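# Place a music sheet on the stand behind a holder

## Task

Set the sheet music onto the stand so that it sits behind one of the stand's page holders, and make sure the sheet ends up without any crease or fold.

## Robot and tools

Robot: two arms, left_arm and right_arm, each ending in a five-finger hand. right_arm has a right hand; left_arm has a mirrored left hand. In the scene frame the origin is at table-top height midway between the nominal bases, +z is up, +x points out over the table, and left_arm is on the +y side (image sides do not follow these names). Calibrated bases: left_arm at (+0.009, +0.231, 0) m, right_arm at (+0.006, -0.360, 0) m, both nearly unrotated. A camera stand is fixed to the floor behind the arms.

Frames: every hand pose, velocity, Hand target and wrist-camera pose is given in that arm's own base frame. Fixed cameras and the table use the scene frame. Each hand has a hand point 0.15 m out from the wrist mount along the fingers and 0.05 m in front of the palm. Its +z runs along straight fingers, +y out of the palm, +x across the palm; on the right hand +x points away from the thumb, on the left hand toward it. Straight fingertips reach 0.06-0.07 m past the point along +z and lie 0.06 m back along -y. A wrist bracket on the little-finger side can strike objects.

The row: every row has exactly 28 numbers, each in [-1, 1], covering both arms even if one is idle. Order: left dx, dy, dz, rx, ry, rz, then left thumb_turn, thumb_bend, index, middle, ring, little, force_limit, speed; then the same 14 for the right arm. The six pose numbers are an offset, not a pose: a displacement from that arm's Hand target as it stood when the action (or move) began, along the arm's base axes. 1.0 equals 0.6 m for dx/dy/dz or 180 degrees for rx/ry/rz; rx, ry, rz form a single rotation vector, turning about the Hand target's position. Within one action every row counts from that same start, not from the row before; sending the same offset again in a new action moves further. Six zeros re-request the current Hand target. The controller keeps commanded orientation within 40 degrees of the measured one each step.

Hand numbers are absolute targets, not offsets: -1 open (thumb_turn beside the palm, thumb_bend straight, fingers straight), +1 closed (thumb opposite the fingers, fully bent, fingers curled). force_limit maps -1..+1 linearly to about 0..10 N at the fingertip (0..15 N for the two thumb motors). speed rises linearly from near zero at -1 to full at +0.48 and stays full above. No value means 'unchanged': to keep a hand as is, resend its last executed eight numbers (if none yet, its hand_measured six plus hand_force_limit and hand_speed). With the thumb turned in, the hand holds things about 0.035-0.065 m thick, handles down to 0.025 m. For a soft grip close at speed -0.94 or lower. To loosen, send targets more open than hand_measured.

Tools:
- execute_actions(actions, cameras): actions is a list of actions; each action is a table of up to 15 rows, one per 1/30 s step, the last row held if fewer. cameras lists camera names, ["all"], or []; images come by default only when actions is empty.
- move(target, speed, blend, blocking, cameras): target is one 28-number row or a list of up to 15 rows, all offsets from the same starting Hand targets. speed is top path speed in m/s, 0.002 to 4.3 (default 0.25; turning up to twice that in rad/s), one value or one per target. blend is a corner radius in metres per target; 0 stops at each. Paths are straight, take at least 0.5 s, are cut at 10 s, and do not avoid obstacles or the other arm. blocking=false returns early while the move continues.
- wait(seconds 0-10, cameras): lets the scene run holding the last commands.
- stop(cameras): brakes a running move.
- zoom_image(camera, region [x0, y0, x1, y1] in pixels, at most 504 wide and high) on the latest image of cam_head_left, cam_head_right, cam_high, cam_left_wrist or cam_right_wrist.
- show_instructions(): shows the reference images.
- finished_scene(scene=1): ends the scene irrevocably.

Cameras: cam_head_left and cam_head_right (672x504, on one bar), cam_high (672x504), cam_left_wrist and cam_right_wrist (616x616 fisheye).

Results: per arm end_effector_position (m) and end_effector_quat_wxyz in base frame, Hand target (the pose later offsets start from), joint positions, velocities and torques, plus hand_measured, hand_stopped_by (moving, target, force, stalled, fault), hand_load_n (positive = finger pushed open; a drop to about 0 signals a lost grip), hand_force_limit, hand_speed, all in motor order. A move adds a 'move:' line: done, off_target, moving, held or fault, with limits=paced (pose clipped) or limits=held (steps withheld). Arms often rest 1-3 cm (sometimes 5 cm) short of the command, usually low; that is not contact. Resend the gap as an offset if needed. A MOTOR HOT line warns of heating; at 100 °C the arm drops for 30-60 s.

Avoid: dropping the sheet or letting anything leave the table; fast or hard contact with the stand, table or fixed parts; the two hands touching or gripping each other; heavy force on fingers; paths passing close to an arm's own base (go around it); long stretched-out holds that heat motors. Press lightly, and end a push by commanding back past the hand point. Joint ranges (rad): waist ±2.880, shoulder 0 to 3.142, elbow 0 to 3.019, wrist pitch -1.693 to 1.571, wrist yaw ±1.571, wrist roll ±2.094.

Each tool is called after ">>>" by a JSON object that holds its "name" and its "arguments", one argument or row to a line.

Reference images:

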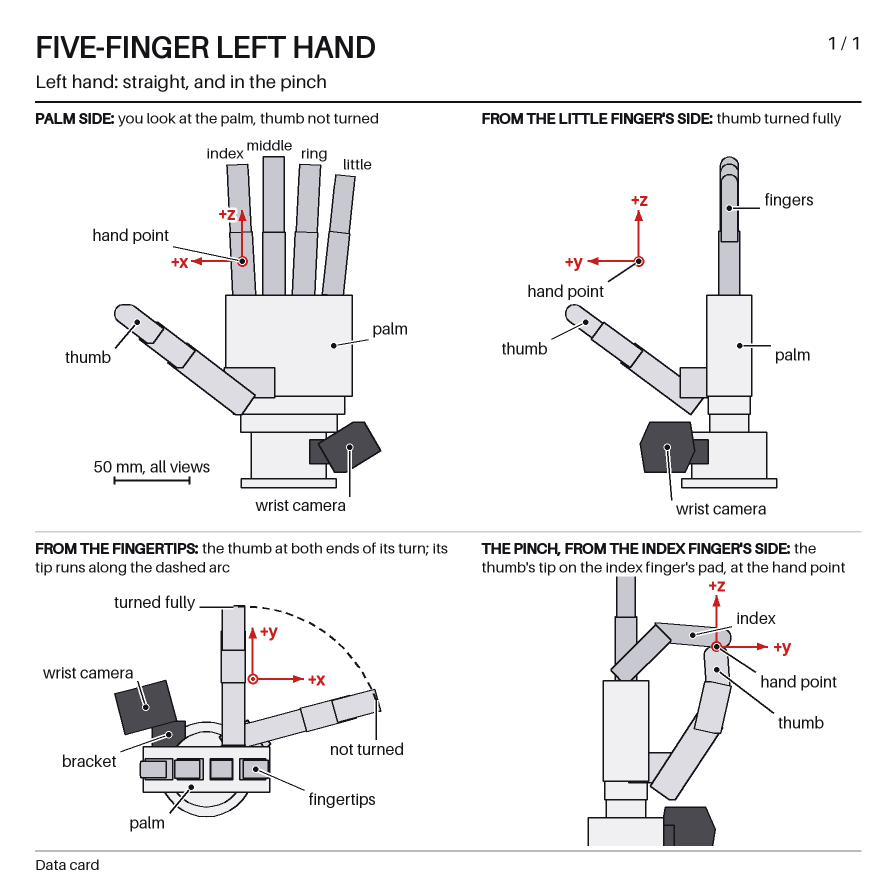

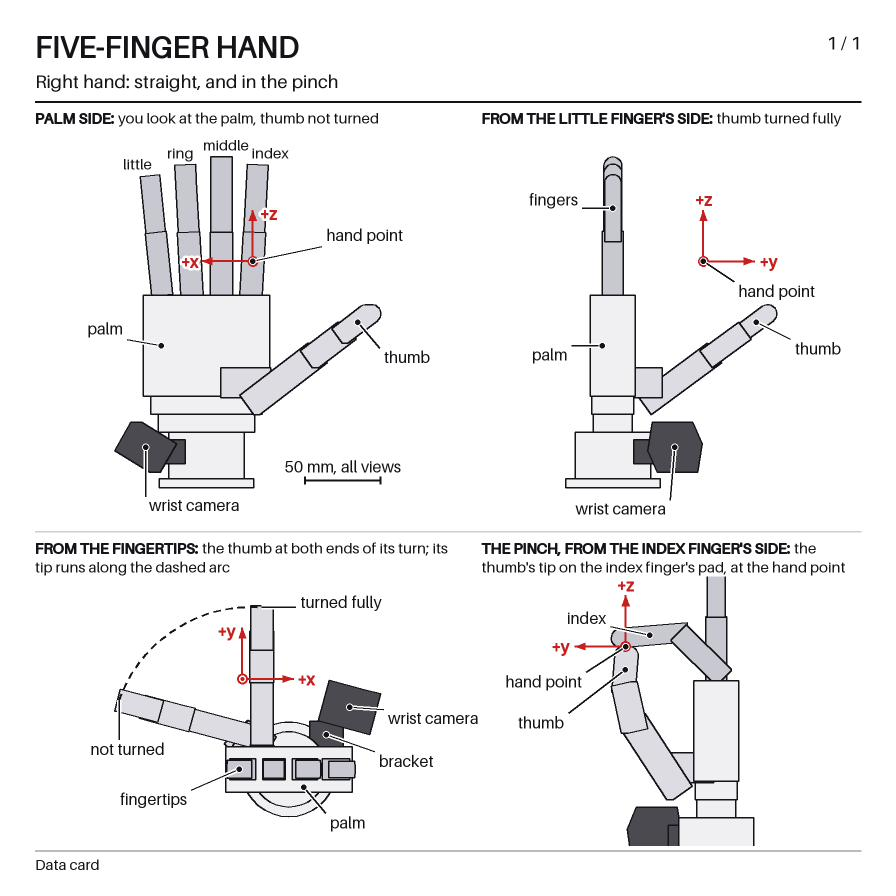

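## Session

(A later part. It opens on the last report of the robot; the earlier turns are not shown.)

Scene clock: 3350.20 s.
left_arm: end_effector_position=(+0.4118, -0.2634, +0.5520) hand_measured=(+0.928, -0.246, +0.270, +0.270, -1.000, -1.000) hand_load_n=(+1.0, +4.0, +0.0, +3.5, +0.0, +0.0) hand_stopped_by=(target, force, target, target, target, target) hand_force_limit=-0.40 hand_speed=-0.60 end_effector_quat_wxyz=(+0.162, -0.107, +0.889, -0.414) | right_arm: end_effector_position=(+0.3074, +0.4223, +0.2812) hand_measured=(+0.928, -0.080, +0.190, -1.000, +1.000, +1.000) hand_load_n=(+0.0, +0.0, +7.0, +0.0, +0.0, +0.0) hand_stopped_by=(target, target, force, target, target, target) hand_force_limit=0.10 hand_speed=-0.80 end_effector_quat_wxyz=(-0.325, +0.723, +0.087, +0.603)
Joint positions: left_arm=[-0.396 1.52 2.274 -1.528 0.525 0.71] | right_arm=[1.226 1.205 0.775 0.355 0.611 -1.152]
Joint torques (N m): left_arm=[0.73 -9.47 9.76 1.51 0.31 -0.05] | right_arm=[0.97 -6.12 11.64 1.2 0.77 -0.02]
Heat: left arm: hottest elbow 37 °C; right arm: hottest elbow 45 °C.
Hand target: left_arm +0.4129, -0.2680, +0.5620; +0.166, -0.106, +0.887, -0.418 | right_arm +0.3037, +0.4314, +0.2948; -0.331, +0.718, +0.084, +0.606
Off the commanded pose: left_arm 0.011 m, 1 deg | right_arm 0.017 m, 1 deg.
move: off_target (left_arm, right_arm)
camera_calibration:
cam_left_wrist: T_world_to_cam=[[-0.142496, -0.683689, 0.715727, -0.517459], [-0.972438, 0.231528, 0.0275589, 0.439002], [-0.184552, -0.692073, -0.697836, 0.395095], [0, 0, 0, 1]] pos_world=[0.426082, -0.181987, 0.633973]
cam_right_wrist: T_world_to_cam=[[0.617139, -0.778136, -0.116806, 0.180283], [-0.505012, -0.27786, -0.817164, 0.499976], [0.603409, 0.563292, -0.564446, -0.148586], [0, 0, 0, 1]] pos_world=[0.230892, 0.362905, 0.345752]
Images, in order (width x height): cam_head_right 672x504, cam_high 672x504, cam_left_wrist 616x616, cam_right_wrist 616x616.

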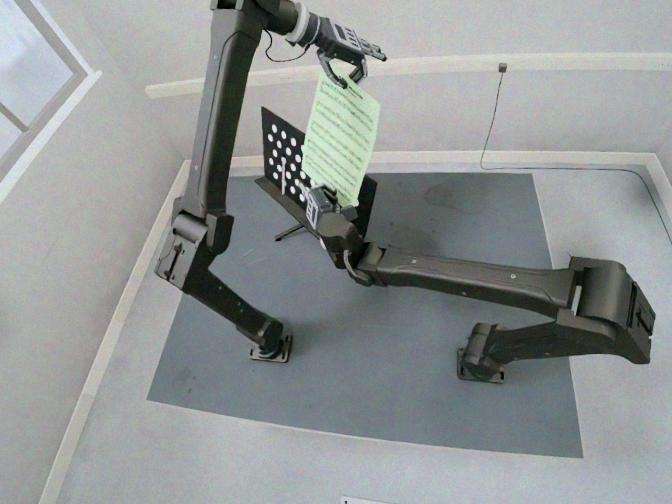

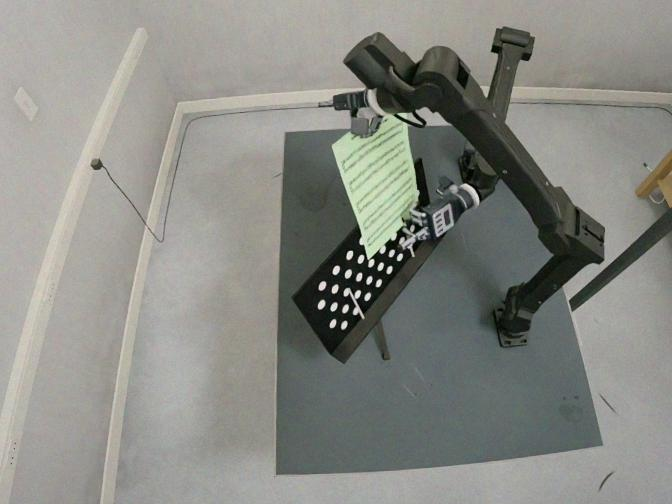

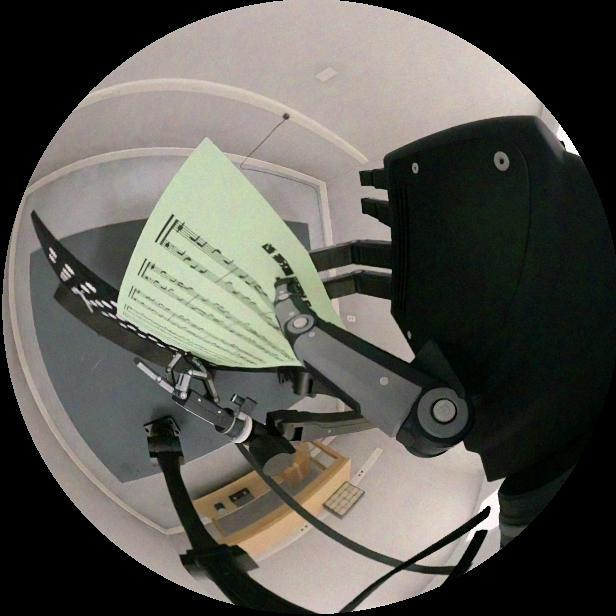

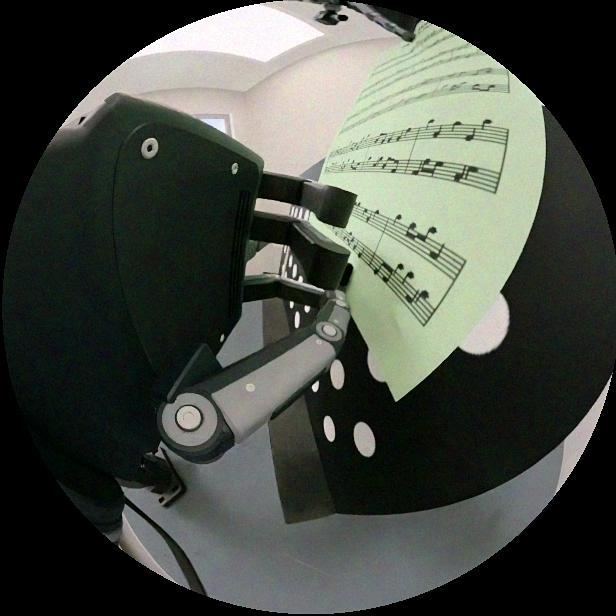

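>>> {"name": "move", "arguments": {
  "target": [
    [0,0,0,0,0,0,0.928,-0.1,0.27,0.27,-1,-1,-0.4,-0.6,0.008,-0.0074,-0.0043,0,0,0,0.928,-0.08,0.05,-1,1,1,0.1,-0.8],
    [0,0,0,0,0,0,0.928,-0.1,0.27,0.27,-1,-1,-0.4,-0.6,-0.0137,0.0125,0.0075,0,0,0,0.928,-0.08,0.05,-1,1,1,0.1,-0.8],
    [0,0,0,0,0,0,0.928,-0.1,0.27,0.27,-1,-1,-0.4,-0.6,-0.0207,0.0107,-0.0972,0,0,0,0.928,-0.08,0.05,-1,1,1,0.1,-0.8]
  ],
  "speed": 0.05,
  "cameras": ["cam_right_wrist","cam_high","cam_head_right"]
}}

>>> {"name": "zoom_image", "arguments": {
  "camera": "cam_right_wrist",
  "region": [300, 160, 440, 300]
}}

>>> {"name": "zoom_image", "arguments": {
  "camera": "cam_high",
  "region": [385, 200, 435, 250]
}}

Scene clock: 3387.13 s.
left_arm: end_effector_position=(+0.4118, -0.2635, +0.5520) hand_measured=(+0.928, -0.246, +0.270, +0.270, -1.000, -1.000) hand_load_n=(+1.0, +4.0, +0.0, +3.5, +0.0, +0.0) hand_stopped_by=(target, force, target, target, target, target) hand_force_limit=-0.40 hand_speed=-0.60 end_effector_quat_wxyz=(+0.162, -0.107, +0.889, -0.414) | right_arm: end_effector_position=(+0.2953, +0.4341, +0.2372) hand_measured=(+0.928, -0.080, +0.050, -1.000, +1.000, +1.000) hand_load_n=(+0.5, +0.0, +0.0, +0.0, +0.0, +0.0) hand_stopped_by=(target, target, target, target, target, target) hand_force_limit=0.10 hand_speed=-0.80 end_effector_quat_wxyz=(-0.324, +0.722, +0.084, +0.606)
Joint positions: left_arm=[-0.396 1.52 2.274 -1.528 0.525 0.709] | right_arm=[1.269 1.299 0.718 0.51 0.66 -1.152]
Joint torques (N m): left_arm=[0.67 -9.47 9.78 1.48 0.32 -0.05] | right_arm=[0.44 -6.59 8.28 2.47 0.29 0.01]
Heat: left arm: hottest elbow 41 °C; right arm: hottest elbow 45 °C.
Hand target: left_arm +0.4129, -0.2680, +0.5620; +0.166, -0.106, +0.887, -0.418 | right_arm +0.2913, +0.4379, +0.2364; -0.330, +0.719, +0.084, +0.606
Off the commanded pose: left_arm 0.011 m, 1 deg | right_arm 0.005 m, 1 deg.
move: off_target (left_arm)
camera_calibration:
cam_right_wrist: T_world_to_cam=[[0.612965, -0.781567, -0.115877, 0.194247], [-0.502878, -0.272794, -0.820181, 0.459021], [0.609415, 0.561015, -0.560246, -0.174638], [0, 0, 0, 1]] pos_world=[0.218193, 0.37501, 0.301149]
Images, in order (width x height): cam_head_right 672x504, cam_high 672x504, cam_right_wrist 616x616.

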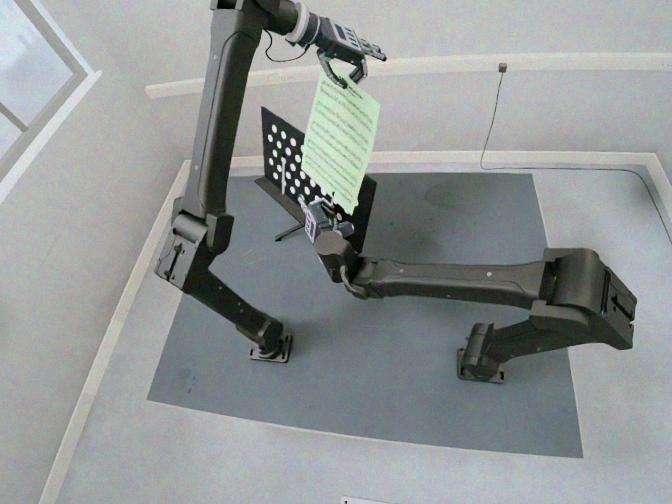

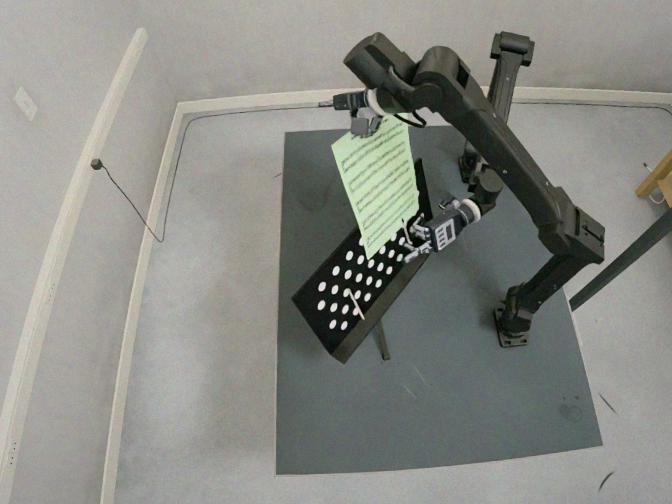

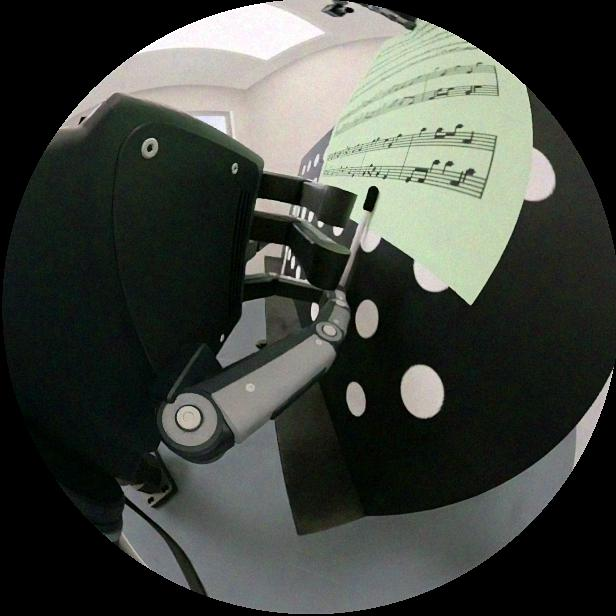

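Scaled by 3.600 from the camera's 616x616 image, which has a finer 880x880 frame.

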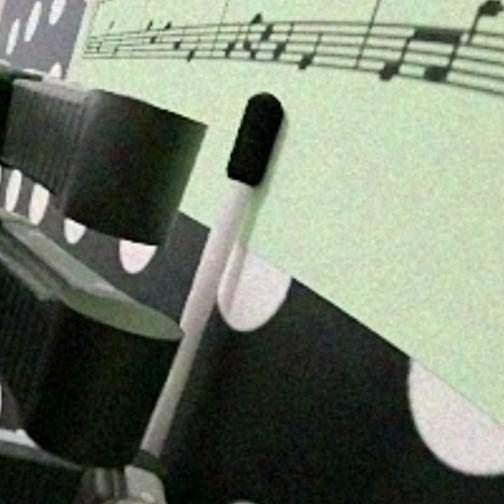

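Scaled by 10.080 from the camera's 672x504 image, which has a finer 960x720 frame.

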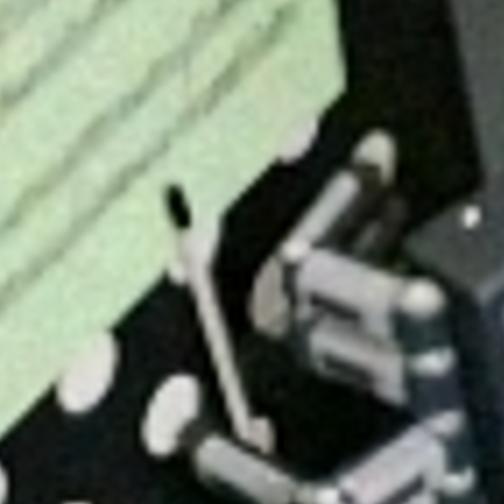

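>>> {"name": "move", "arguments": {
  "target": [
    [0,0,0,0,0,0,0.928,-0.1,0.27,0.27,-1,-1,-0.4,-0.6,0.005,-0.005,-0.022,0,0,0,0.928,-0.08,0.05,-1,1,1,-0.1,-0.8]
  ],
  "speed": 0.04
}}

Scene clock: 3396.73 s.
left_arm: end_effector_position=(+0.4118, -0.2635, +0.5520) hand_measured=(+0.928, -0.246, +0.270, +0.270, -1.000, -1.000) hand_load_n=(+0.5, +4.0, +0.0, +3.5, +0.0, +0.0) hand_stopped_by=(target, force, target, target, target, target) hand_force_limit=-0.40 hand_speed=-0.60 end_effector_quat_wxyz=(+0.162, -0.107, +0.889, -0.414) | right_arm: end_effector_position=(+0.2944, +0.4343, +0.2274) hand_measured=(+0.928, -0.080, +0.050, -1.000, +1.000, +1.000) hand_load_n=(+0.0, +0.0, +0.0, +0.0, +0.0, +0.0) hand_stopped_by=(target, target, target, target, target, target) hand_force_limit=-0.10 hand_speed=-0.80 end_effector_quat_wxyz=(-0.329, +0.719, +0.085, +0.606)
Joint positions: left_arm=[-0.396 1.52 2.274 -1.528 0.525 0.709] | right_arm=[1.269 1.316 0.697 0.557 0.653 -1.152]
Joint torques (N m): left_arm=[0.62 -9.52 9.8 1.47 0.32 -0.05] | right_arm=[-0.32 -6.42 7.91 2.37 0.17 -0.01]
Heat: left arm: hottest elbow 42 °C; right arm: hottest elbow 45 °C.
Hand target: left_arm +0.4129, -0.2680, +0.5620; +0.166, -0.106, +0.887, -0.418 | right_arm +0.2943, +0.4349, +0.2233; -0.331, +0.718, +0.084, +0.606
Off the commanded pose: left_arm 0.011 m, 1 deg | right_arm 0.004 m, 0 deg.
move: off_target (left_arm)

>>> {"name": "move", "arguments": {
  "target": [
    [0,0,0,0,0,0,0.928,-0.1,0.27,0.27,-1,-1,-0.4,-0.6,0.007,-0.006,0,0,0,0,0.928,-0.08,0.05,-1,1,1,-0.1,-0.8],
    [0,0,0,0,0,0,0.928,-0.1,0.27,0.27,-1,-1,-0.4,-0.6,0.007,-0.006,0,0,0,0,0.928,-0.08,0.354,-1,1,1,-0.1,-0.8]
  ],
  "speed": 0.04,
  "cameras": ["cam_right_wrist","cam_high"]
}}

>>> {"name": "zoom_image", "arguments": {
  "camera": "cam_right_wrist",
  "region": [300, 160, 440, 300]
}}

>>> {"name": "zoom_image", "arguments": {
  "camera": "cam_high",
  "region": [385, 200, 435, 250]
}}

Scene clock: 3408.37 s.
left_arm: end_effector_position=(+0.4118, -0.2635, +0.5520) hand_measured=(+0.928, -0.246, +0.270, +0.270, -1.000, -1.000) hand_load_n=(+0.5, +4.0, +0.0, +3.5, +0.0, +0.0) hand_stopped_by=(target, force, target, target, target, target) hand_force_limit=-0.40 hand_speed=-0.60 end_effector_quat_wxyz=(+0.162, -0.107, +0.889, -0.414) | right_arm: end_effector_position=(+0.2936, +0.4359, +0.2233) hand_measured=(+0.928, -0.080, +0.194, -1.000, +1.000, +1.000) hand_load_n=(+0.0, +0.5, +3.5, +0.0, +0.0, +0.0) hand_stopped_by=(target, target, force, target, target, target) hand_force_limit=-0.10 hand_speed=-0.80 end_effector_quat_wxyz=(-0.333, +0.720, +0.092, +0.601)
Joint positions: left_arm=[-0.396 1.52 2.274 -1.528 0.525 0.709] | right_arm=[1.266 1.318 0.69 0.56 0.632 -1.152]
Joint torques (N m): left_arm=[0.67 -9.52 9.77 1.5 0.32 -0.05] | right_arm=[-1.2 -7 7.97 2.29 0.5 -0.02]
Heat: left arm: hottest elbow 42 °C; right arm: hottest elbow 44 °C.
Hand target: left_arm +0.4129, -0.2680, +0.5620; +0.166, -0.106, +0.887, -0.418 | right_arm +0.2986, +0.4312, +0.2231; -0.330, +0.719, +0.084, +0.606
Off the commanded pose: left_arm 0.011 m, 1 deg | right_arm 0.007 m, 1 deg.
move: off_target (left_arm)
camera_calibration:
cam_right_wrist: T_world_to_cam=[[0.632583, -0.765177, -0.119758, 0.183044], [-0.496632, -0.282103, -0.820838, 0.449615], [0.594303, 0.578724, -0.558465, -0.185927], [0, 0, 0, 1]] pos_world=[0.218, 0.374499, 0.287148]
Images, in order (width x height): cam_high 672x504, cam_right_wrist 616x616.

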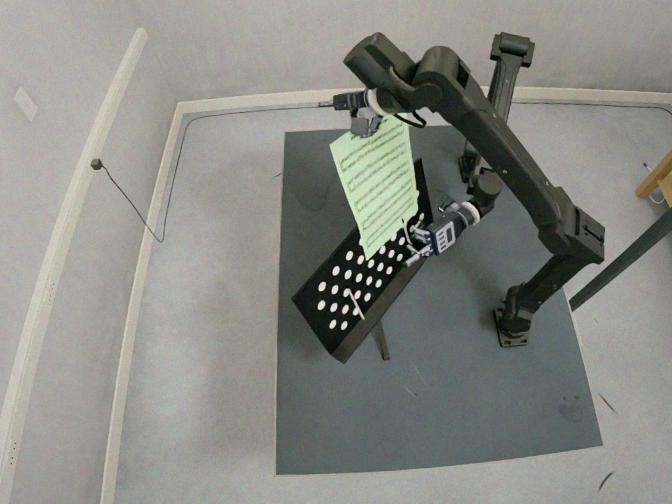

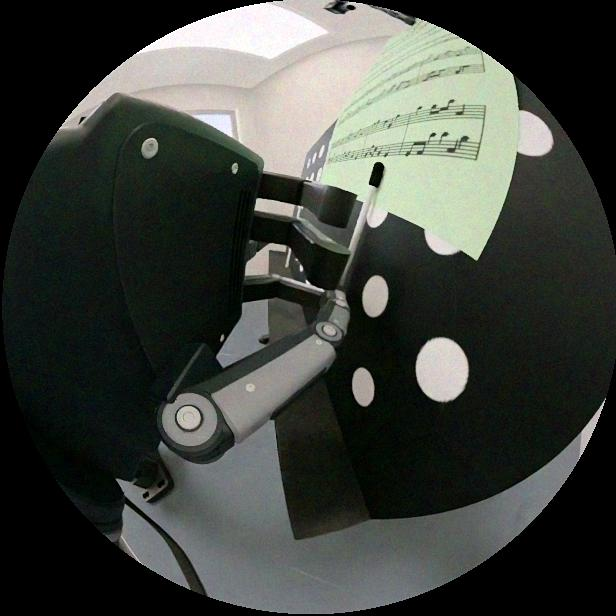

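Scaled by 3.600 from the camera's 616x616 image, which has a finer 880x880 frame.

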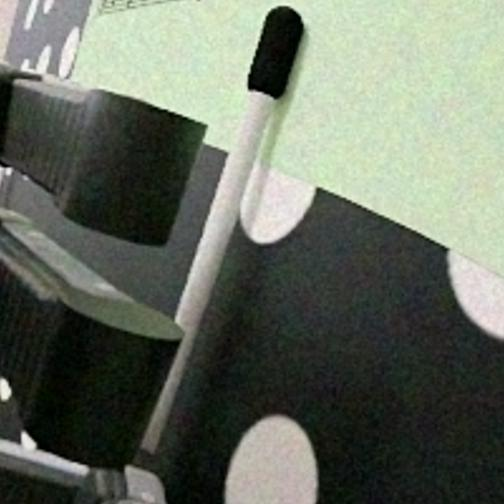

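Scaled by 10.080 from the camera's 672x504 image, which has a finer 960x720 frame.

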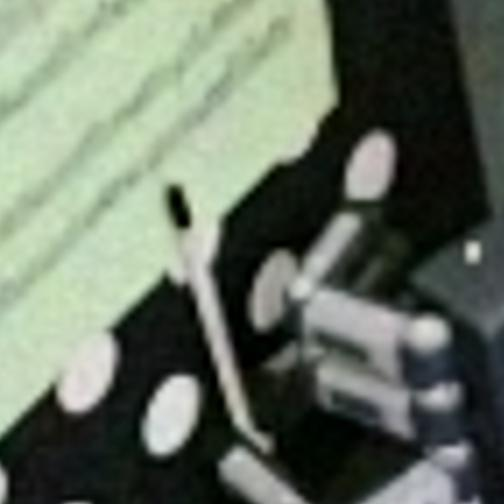

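>>> {"name": "move", "arguments": {
  "target": [
    [0,0,0,0,0,0,0.928,-0.1,0.27,0.27,-1,-1,-0.4,-0.6,0,0,0,0,0,0,0.928,-0.08,0.364,-1,1,1,0.2,-0.8],
    [0,0,0,0,0,0,0.928,-0.1,0.27,0.27,-1,-1,-0.4,-0.6,-0.022,0.0202,0.012,0,0,0,0.928,-0.08,0.364,-1,1,1,0.2,-0.8]
  ],
  "speed": 0.03,
  "cameras": ["cam_right_wrist","cam_high"]
}}

>>> {"name": "zoom_image", "arguments": {
  "camera": "cam_right_wrist",
  "region": [340, 140, 420, 220]
}}

>>> {"name": "zoom_image", "arguments": {
  "camera": "cam_high",
  "region": [385, 200, 435, 250]
}}

Scene clock: 3422.10 s.
left_arm: end_effector_position=(+0.4118, -0.2635, +0.5520) hand_measured=(+0.928, -0.246, +0.270, +0.270, -1.000, -1.000) hand_load_n=(+0.5, +4.0, +0.0, +3.5, +0.0, +0.0) hand_stopped_by=(target, force, target, target, target, target) hand_force_limit=-0.40 hand_speed=-0.60 end_effector_quat_wxyz=(+0.162, -0.107, +0.889, -0.414) | right_arm: end_effector_position=(+0.2900, +0.4348, +0.2229) hand_measured=(+0.928, -0.080, +0.206, -1.000, +1.000, +1.000) hand_load_n=(-0.5, +1.0, +9.0, +0.0, +0.0, +0.0) hand_stopped_by=(target, target, force, target, target, target) hand_force_limit=0.20 hand_speed=-0.80 end_effector_quat_wxyz=(-0.326, +0.721, +0.085, +0.605)
Joint positions: left_arm=[-0.396 1.52 2.274 -1.528 0.525 0.709] | right_arm=[1.282 1.322 0.692 0.561 0.669 -1.152]
Joint torques (N m): left_arm=[0.73 -9.47 9.77 1.48 0.32 -0.05] | right_arm=[0.85 -6.83 10.06 1.16 0.69 0.01]
Heat: left arm: hottest elbow 43 °C; right arm: hottest elbow 43 °C.
Hand target: left_arm +0.4129, -0.2680, +0.5620; +0.166, -0.106, +0.887, -0.418 | right_arm +0.2854, +0.4433, +0.2304; -0.330, +0.719, +0.084, +0.606
Off the commanded pose: left_arm 0.011 m, 1 deg | right_arm 0.012 m, 1 deg.
move: off_target (left_arm, right_arm)
camera_calibration:
cam_right_wrist: T_world_to_cam=[[0.616354, -0.778658, -0.117475, 0.194426], [-0.501055, -0.272703, -0.821326, 0.444579], [0.607496, 0.565089, -0.558232, -0.181352], [0, 0, 0, 1]] pos_world=[0.213094, 0.375109, 0.286748]
Images, in order (width x height): cam_high 672x504, cam_right_wrist 616x616.

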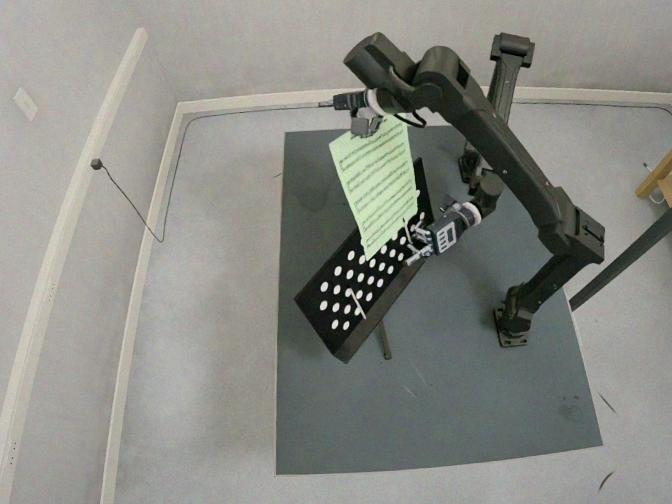

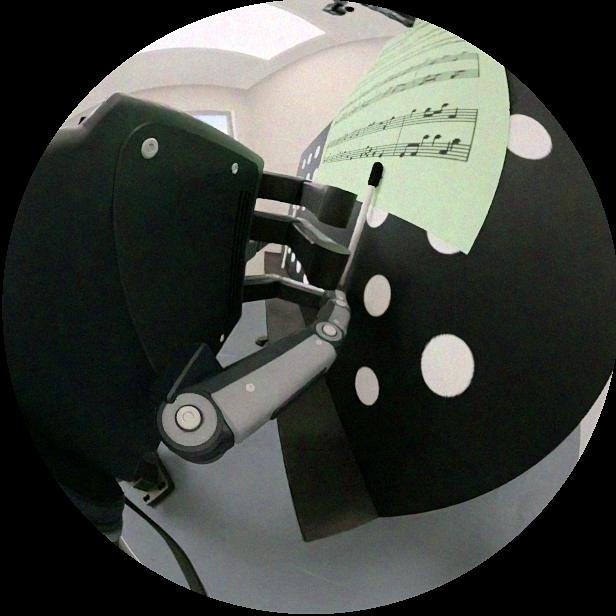

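Scaled by 6.300 from the camera's 616x616 image, which has a finer 880x880 frame.

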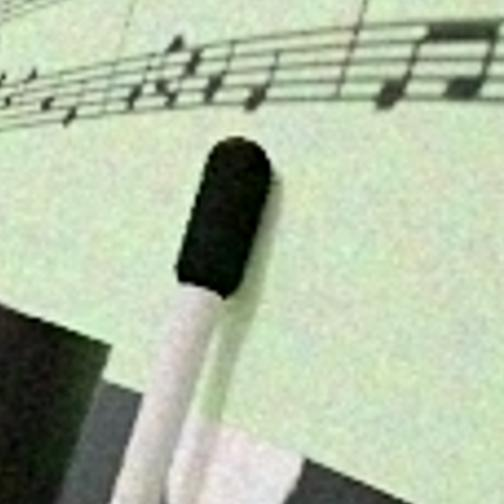

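Scaled by 10.080 from the camera's 672x504 image, which has a finer 960x720 frame.

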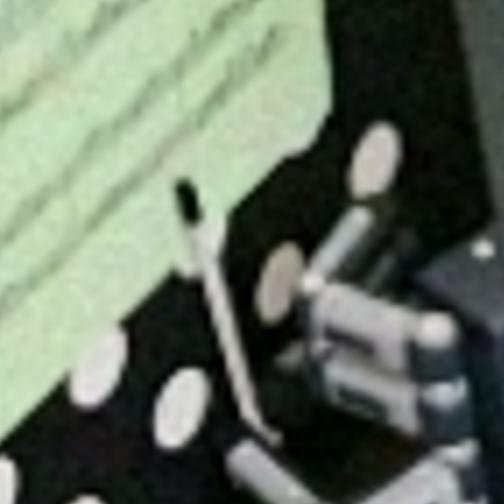

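>>> {"name": "move", "arguments": {
  "target": [
    [-0.008,0.008,-0.0375,0,0,0,0.928,-0.1,0.27,0.27,-1,-1,-0.4,-0.6,0,0,0,0,0,0,0.928,-0.08,0.364,-1,1,1,0.2,-0.8]
  ],
  "speed": 0.03,
  "cameras": ["cam_right_wrist","cam_high","cam_head_right"]
}}

>>> {"name": "zoom_image", "arguments": {
  "camera": "cam_right_wrist",
  "region": [300, 140, 440, 280]
}}

>>> {"name": "zoom_image", "arguments": {
  "camera": "cam_high",
  "region": [385, 200, 435, 250]
}}

Scene clock: 3439.13 s.
left_arm: end_effector_position=(+0.4110, -0.2631, +0.5326) hand_measured=(+0.928, -0.246, +0.270, +0.270, -1.000, -1.000) hand_load_n=(+0.5, +4.0, -0.5, +3.5, +0.0, +0.0) hand_stopped_by=(target, force, target, target, target, target) hand_force_limit=-0.40 hand_speed=-0.60 end_effector_quat_wxyz=(+0.157, -0.109, +0.891, -0.411) | right_arm: end_effector_position=(+0.2900, +0.4348, +0.2229) hand_measured=(+0.928, -0.080, +0.206, -1.000, +1.000, +1.000) hand_load_n=(+0.0, +0.5, +9.0, +0.0, +0.0, +0.0) hand_stopped_by=(target, target, force, target, target, target) hand_force_limit=0.20 hand_speed=-0.80 end_effector_quat_wxyz=(-0.326, +0.721, +0.085, +0.605)
Joint positions: left_arm=[-0.396 1.481 2.168 -1.474 0.525 0.709] | right_arm=[1.282 1.322 0.692 0.561 0.669 -1.152]
Joint torques (N m): left_arm=[1.14 -12.4 6.23 2.82 0.5 0.01] | right_arm=[0.97 -6.83 10.04 1.13 0.71 0.01]
Heat: left arm: hottest elbow 43 °C; right arm: hottest elbow 42 °C.
Hand target: left_arm +0.4081, -0.2632, +0.5396; +0.166, -0.106, +0.887, -0.418 | right_arm +0.2854, +0.4433, +0.2304; -0.330, +0.719, +0.084, +0.606
Off the commanded pose: left_arm 0.007 m, 1 deg | right_arm 0.012 m, 1 deg.
move: off_target (right_arm)
camera_calibration:
cam_right_wrist: T_world_to_cam=[[0.616354, -0.778658, -0.117475, 0.194426], [-0.501055, -0.272703, -0.821326, 0.444579], [0.607496, 0.565089, -0.558232, -0.181352], [0, 0, 0, 1]] pos_world=[0.213094, 0.375109, 0.286748]
Images, in order (width x height): cam_head_right 672x504, cam_high 672x504, cam_right_wrist 616x616.

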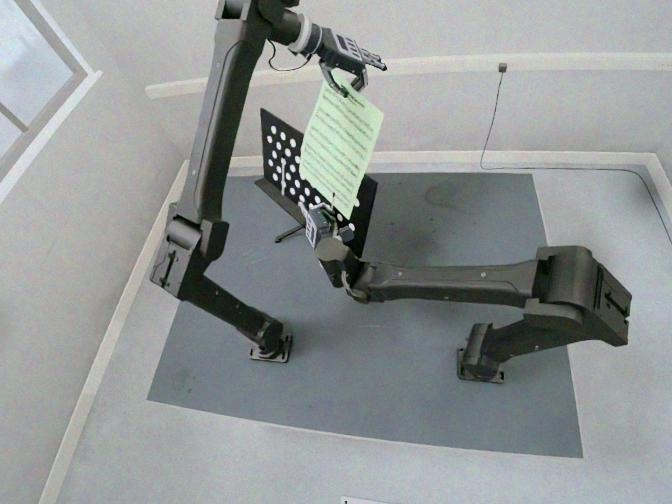

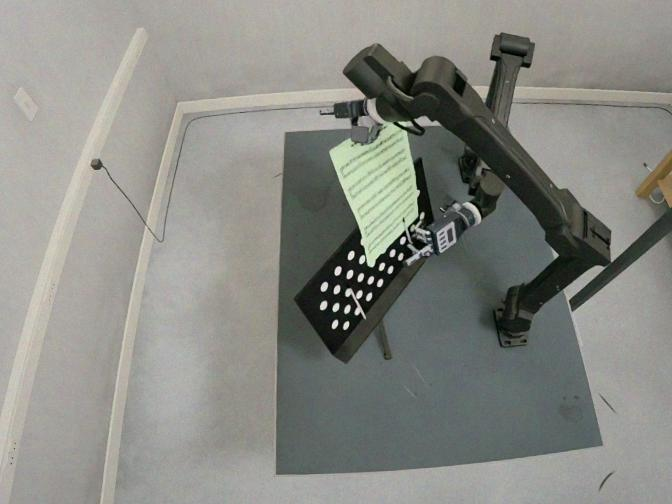

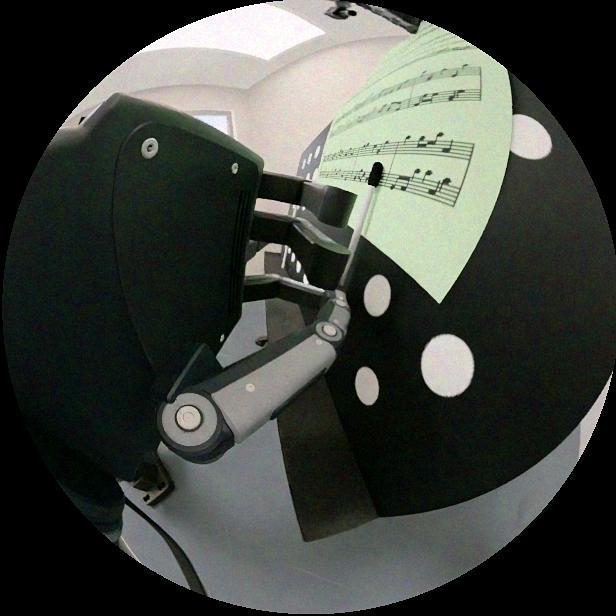

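Scaled by 3.600 from the camera's 616x616 image, which has a finer 880x880 frame.

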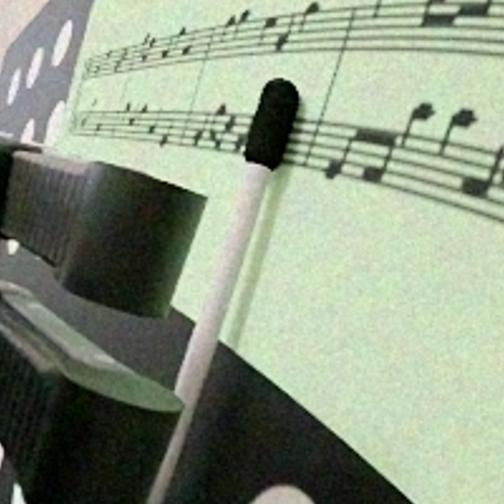

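Scaled by 10.080 from the camera's 672x504 image, which has a finer 960x720 frame.

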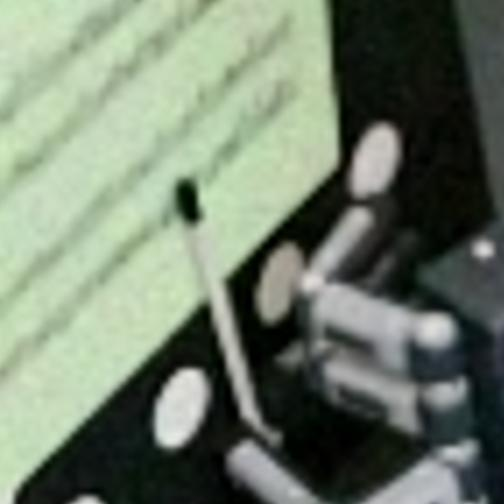

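>>> {"name": "move", "arguments": {
  "target": [
    [-0.0105,0.0105,-0.0375,0.003,0.003,0,0.928,-0.1,0.27,0.27,-1,-1,-0.4,-0.6,0,0,0,0,0,0,0.928,-0.08,0.364,-1,1,1,0.2,-0.8]
  ],
  "speed": 0.03,
  "cameras": ["cam_right_wrist","cam_high","cam_head_right"]
}}

>>> {"name": "zoom_image", "arguments": {
  "camera": "cam_right_wrist",
  "region": [300, 140, 440, 280]
}}

>>> {"name": "zoom_image", "arguments": {
  "camera": "cam_high",
  "region": [385, 200, 435, 250]
}}

Scene clock: 3454.40 s.
left_arm: end_effector_position=(+0.4034, -0.2600, +0.5090) hand_measured=(+0.928, -0.246, +0.270, +0.270, -1.000, -1.000) hand_load_n=(+0.5, +4.0, +0.0, +3.5, +0.0, +0.0) hand_stopped_by=(target, force, target, target, target, target) hand_force_limit=-0.40 hand_speed=-0.60 end_effector_quat_wxyz=(+0.149, -0.113, +0.894, -0.407) | right_arm: end_effector_position=(+0.2900, +0.4348, +0.2229) hand_measured=(+0.928, -0.080, +0.206, -1.000, +1.000, +1.000) hand_load_n=(+0.0, +0.5, +9.5, +0.0, +0.5, +0.0) hand_stopped_by=(target, target, force, target, target, target) hand_force_limit=0.20 hand_speed=-0.80 end_effector_quat_wxyz=(-0.326, +0.721, +0.085, +0.605)
Joint positions: left_arm=[-0.396 1.428 2.042 -1.421 0.526 0.709] | right_arm=[1.282 1.322 0.692 0.561 0.669 -1.152]
Joint torques (N m): left_arm=[1.73 -12.16 6.52 2.84 0.51 0.1] | right_arm=[0.79 -6.89 10.04 1.17 0.7 0]
Heat: left arm: hottest elbow 41 °C; right arm: hottest elbow 42 °C.
Hand target: left_arm +0.4019, -0.2569, +0.5170; +0.163, -0.107, +0.889, -0.413 | right_arm +0.2854, +0.4433, +0.2304; -0.330, +0.719, +0.084, +0.606
Off the commanded pose: left_arm 0.009 m, 2 deg | right_arm 0.012 m, 1 deg.
move: off_target (right_arm)
camera_calibration:
cam_right_wrist: T_world_to_cam=[[0.616354, -0.778658, -0.117475, 0.194426], [-0.501055, -0.272703, -0.821326, 0.444579], [0.607496, 0.565089, -0.558232, -0.181352], [0, 0, 0, 1]] pos_world=[0.213094, 0.375109, 0.286748]
Images, in order (width x height): cam_head_right 672x504, cam_high 672x504, cam_right_wrist 616x616.

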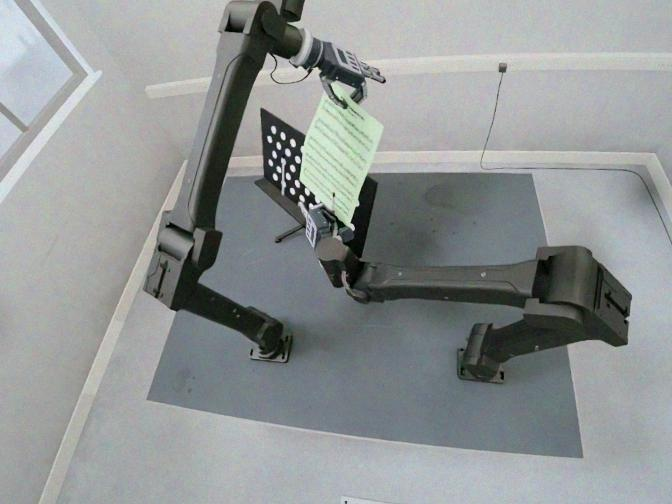

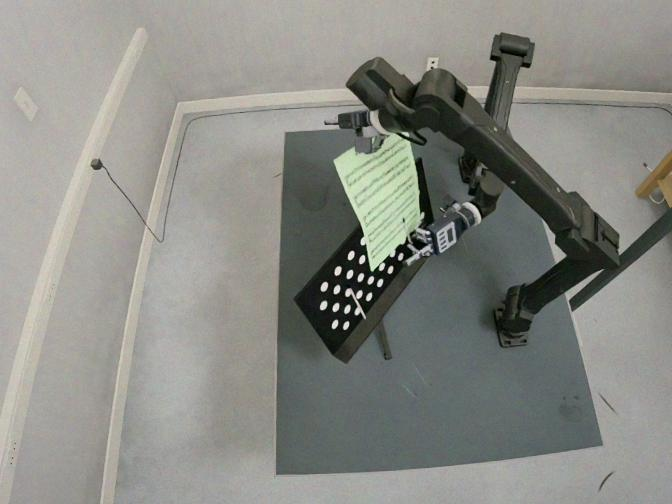

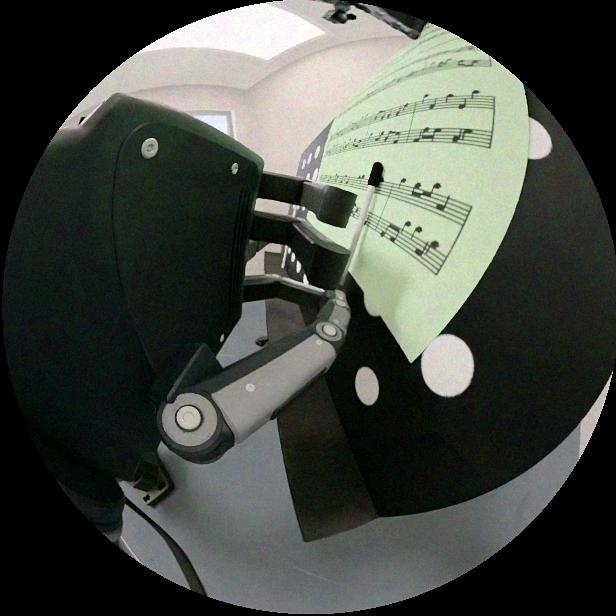

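Scaled by 3.600 from the camera's 616x616 image, which has a finer 880x880 frame.

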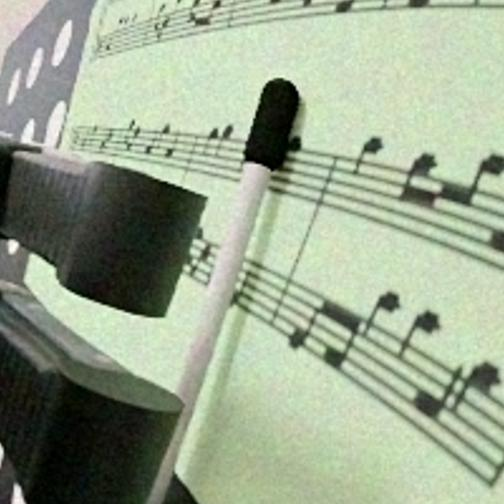

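Scaled by 10.080 from the camera's 672x504 image, which has a finer 960x720 frame.

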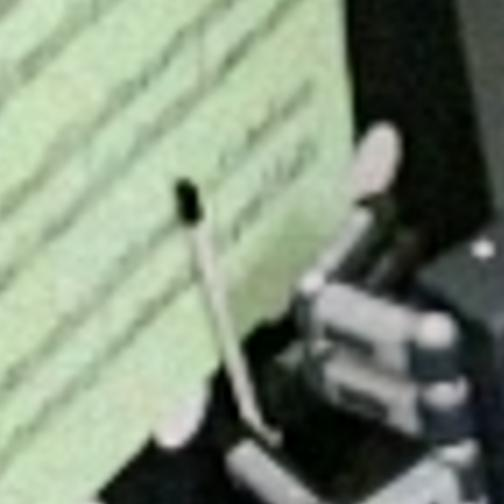

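>>> {"name": "move", "arguments": {
  "target": [
    [-0.0105,0.0105,-0.031,0.004,0.004,0,0.928,-0.1,0.27,0.27,-1,-1,-0.4,-0.6,0,0,0,0,0,0,0.928,-0.08,0.364,-1,1,1,0.2,-0.8]
  ],
  "speed": 0.03,
  "cameras": ["cam_right_wrist","cam_high","cam_head_right"]
}}

>>> {"name": "zoom_image", "arguments": {
  "camera": "cam_right_wrist",
  "region": [300, 160, 440, 380]
}}

>>> {"name": "zoom_image", "arguments": {
  "camera": "cam_high",
  "region": [385, 200, 435, 250]
}}

>>> {"name": "zoom_image", "arguments": {
  "camera": "cam_head_right",
  "region": [280, 60, 400, 260]
}}

Scene clock: 3463.63 s.
left_arm: end_effector_position=(+0.3959, -0.2546, +0.4911) hand_measured=(+0.928, -0.246, +0.270, +0.270, -1.000, -1.000) hand_load_n=(+0.5, +4.0, +0.0, +3.5, +0.0, +0.0) hand_stopped_by=(target, force, target, target, target, target) hand_force_limit=-0.40 hand_speed=-0.60 end_effector_quat_wxyz=(+0.143, -0.115, +0.897, -0.401) | right_arm: end_effector_position=(+0.2900, +0.4348, +0.2229) hand_measured=(+0.928, -0.080, +0.206, -1.000, +1.000, +1.000) hand_load_n=(-0.5, +0.5, +9.0, +0.0, +0.0, +0.0) hand_stopped_by=(target, target, force, target, target, target) hand_force_limit=0.20 hand_speed=-0.80 end_effector_quat_wxyz=(-0.326, +0.721, +0.085, +0.605)
Joint positions: left_arm=[-0.392 1.388 1.953 -1.394 0.526 0.714] | right_arm=[1.282 1.322 0.692 0.561 0.669 -1.152]
Joint torques (N m): left_arm=[1.9 -11.63 6.64 2.71 0.48 0.15] | right_arm=[0.91 -6.83 10.07 1.17 0.7 0.01]
Heat: left arm: hottest elbow 39 °C; right arm: hottest elbow 41 °C.
Hand target: left_arm +0.3956, -0.2506, +0.4983; +0.158, -0.109, +0.893, -0.407 | right_arm +0.2854, +0.4433, +0.2304; -0.330, +0.719, +0.084, +0.606
Off the commanded pose: left_arm 0.008 m, 2 deg | right_arm 0.012 m, 1 deg.
move: off_target (right_arm)
camera_calibration:
cam_right_wrist: T_world_to_cam=[[0.616354, -0.778658, -0.117475, 0.194426], [-0.501055, -0.272703, -0.821326, 0.444579], [0.607496, 0.565089, -0.558232, -0.181352], [0, 0, 0, 1]] pos_world=[0.213094, 0.375109, 0.286748]
Images, in order (width x height): cam_head_right 672x504, cam_high 672x504, cam_right_wrist 616x616.

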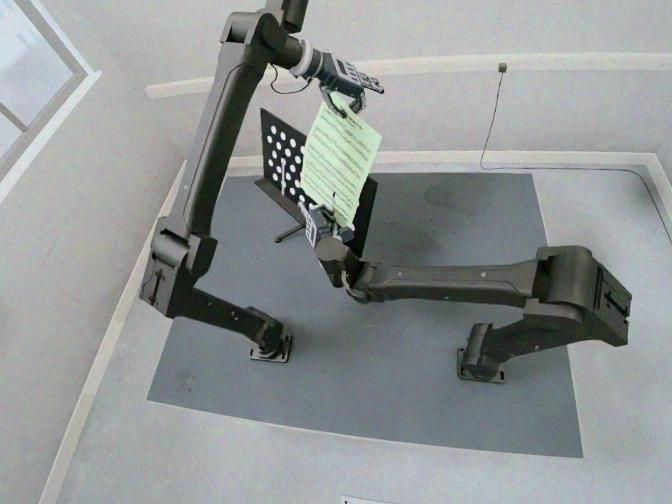

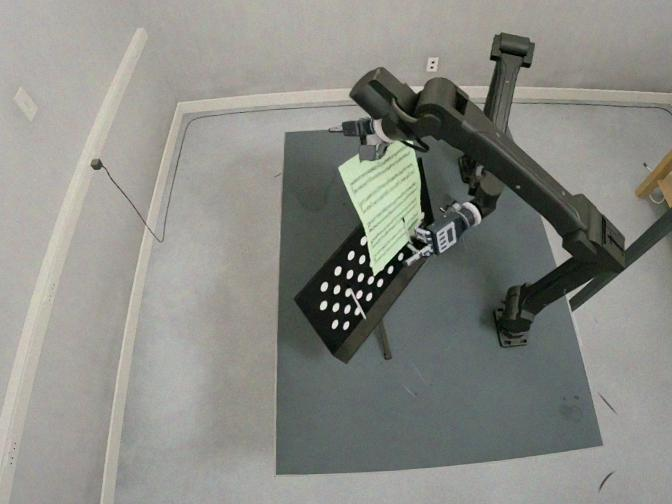

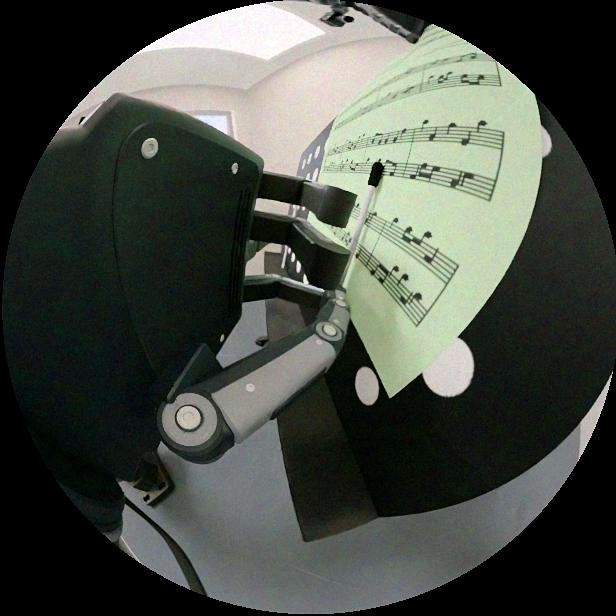

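Scaled by 2.291 from the camera's 616x616 image, which has a finer 880x880 frame.

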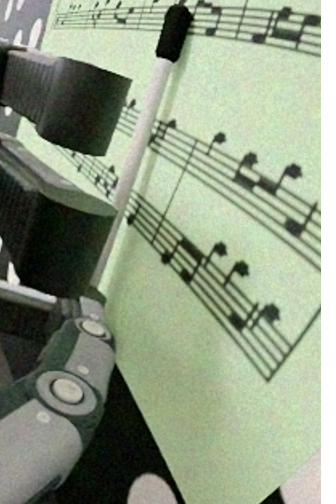

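Scaled by 10.080 from the camera's 672x504 image, which has a finer 960x720 frame.

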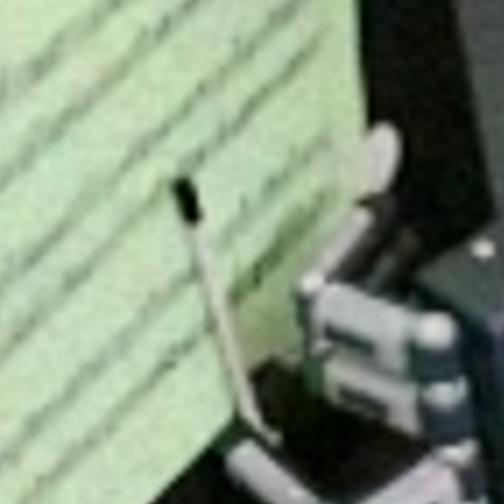

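Scaled by 2.520 from the camera's 672x504 image, which has a finer 960x720 frame.

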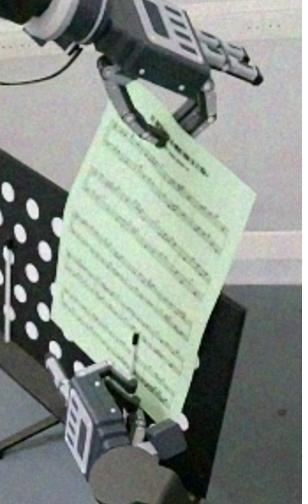

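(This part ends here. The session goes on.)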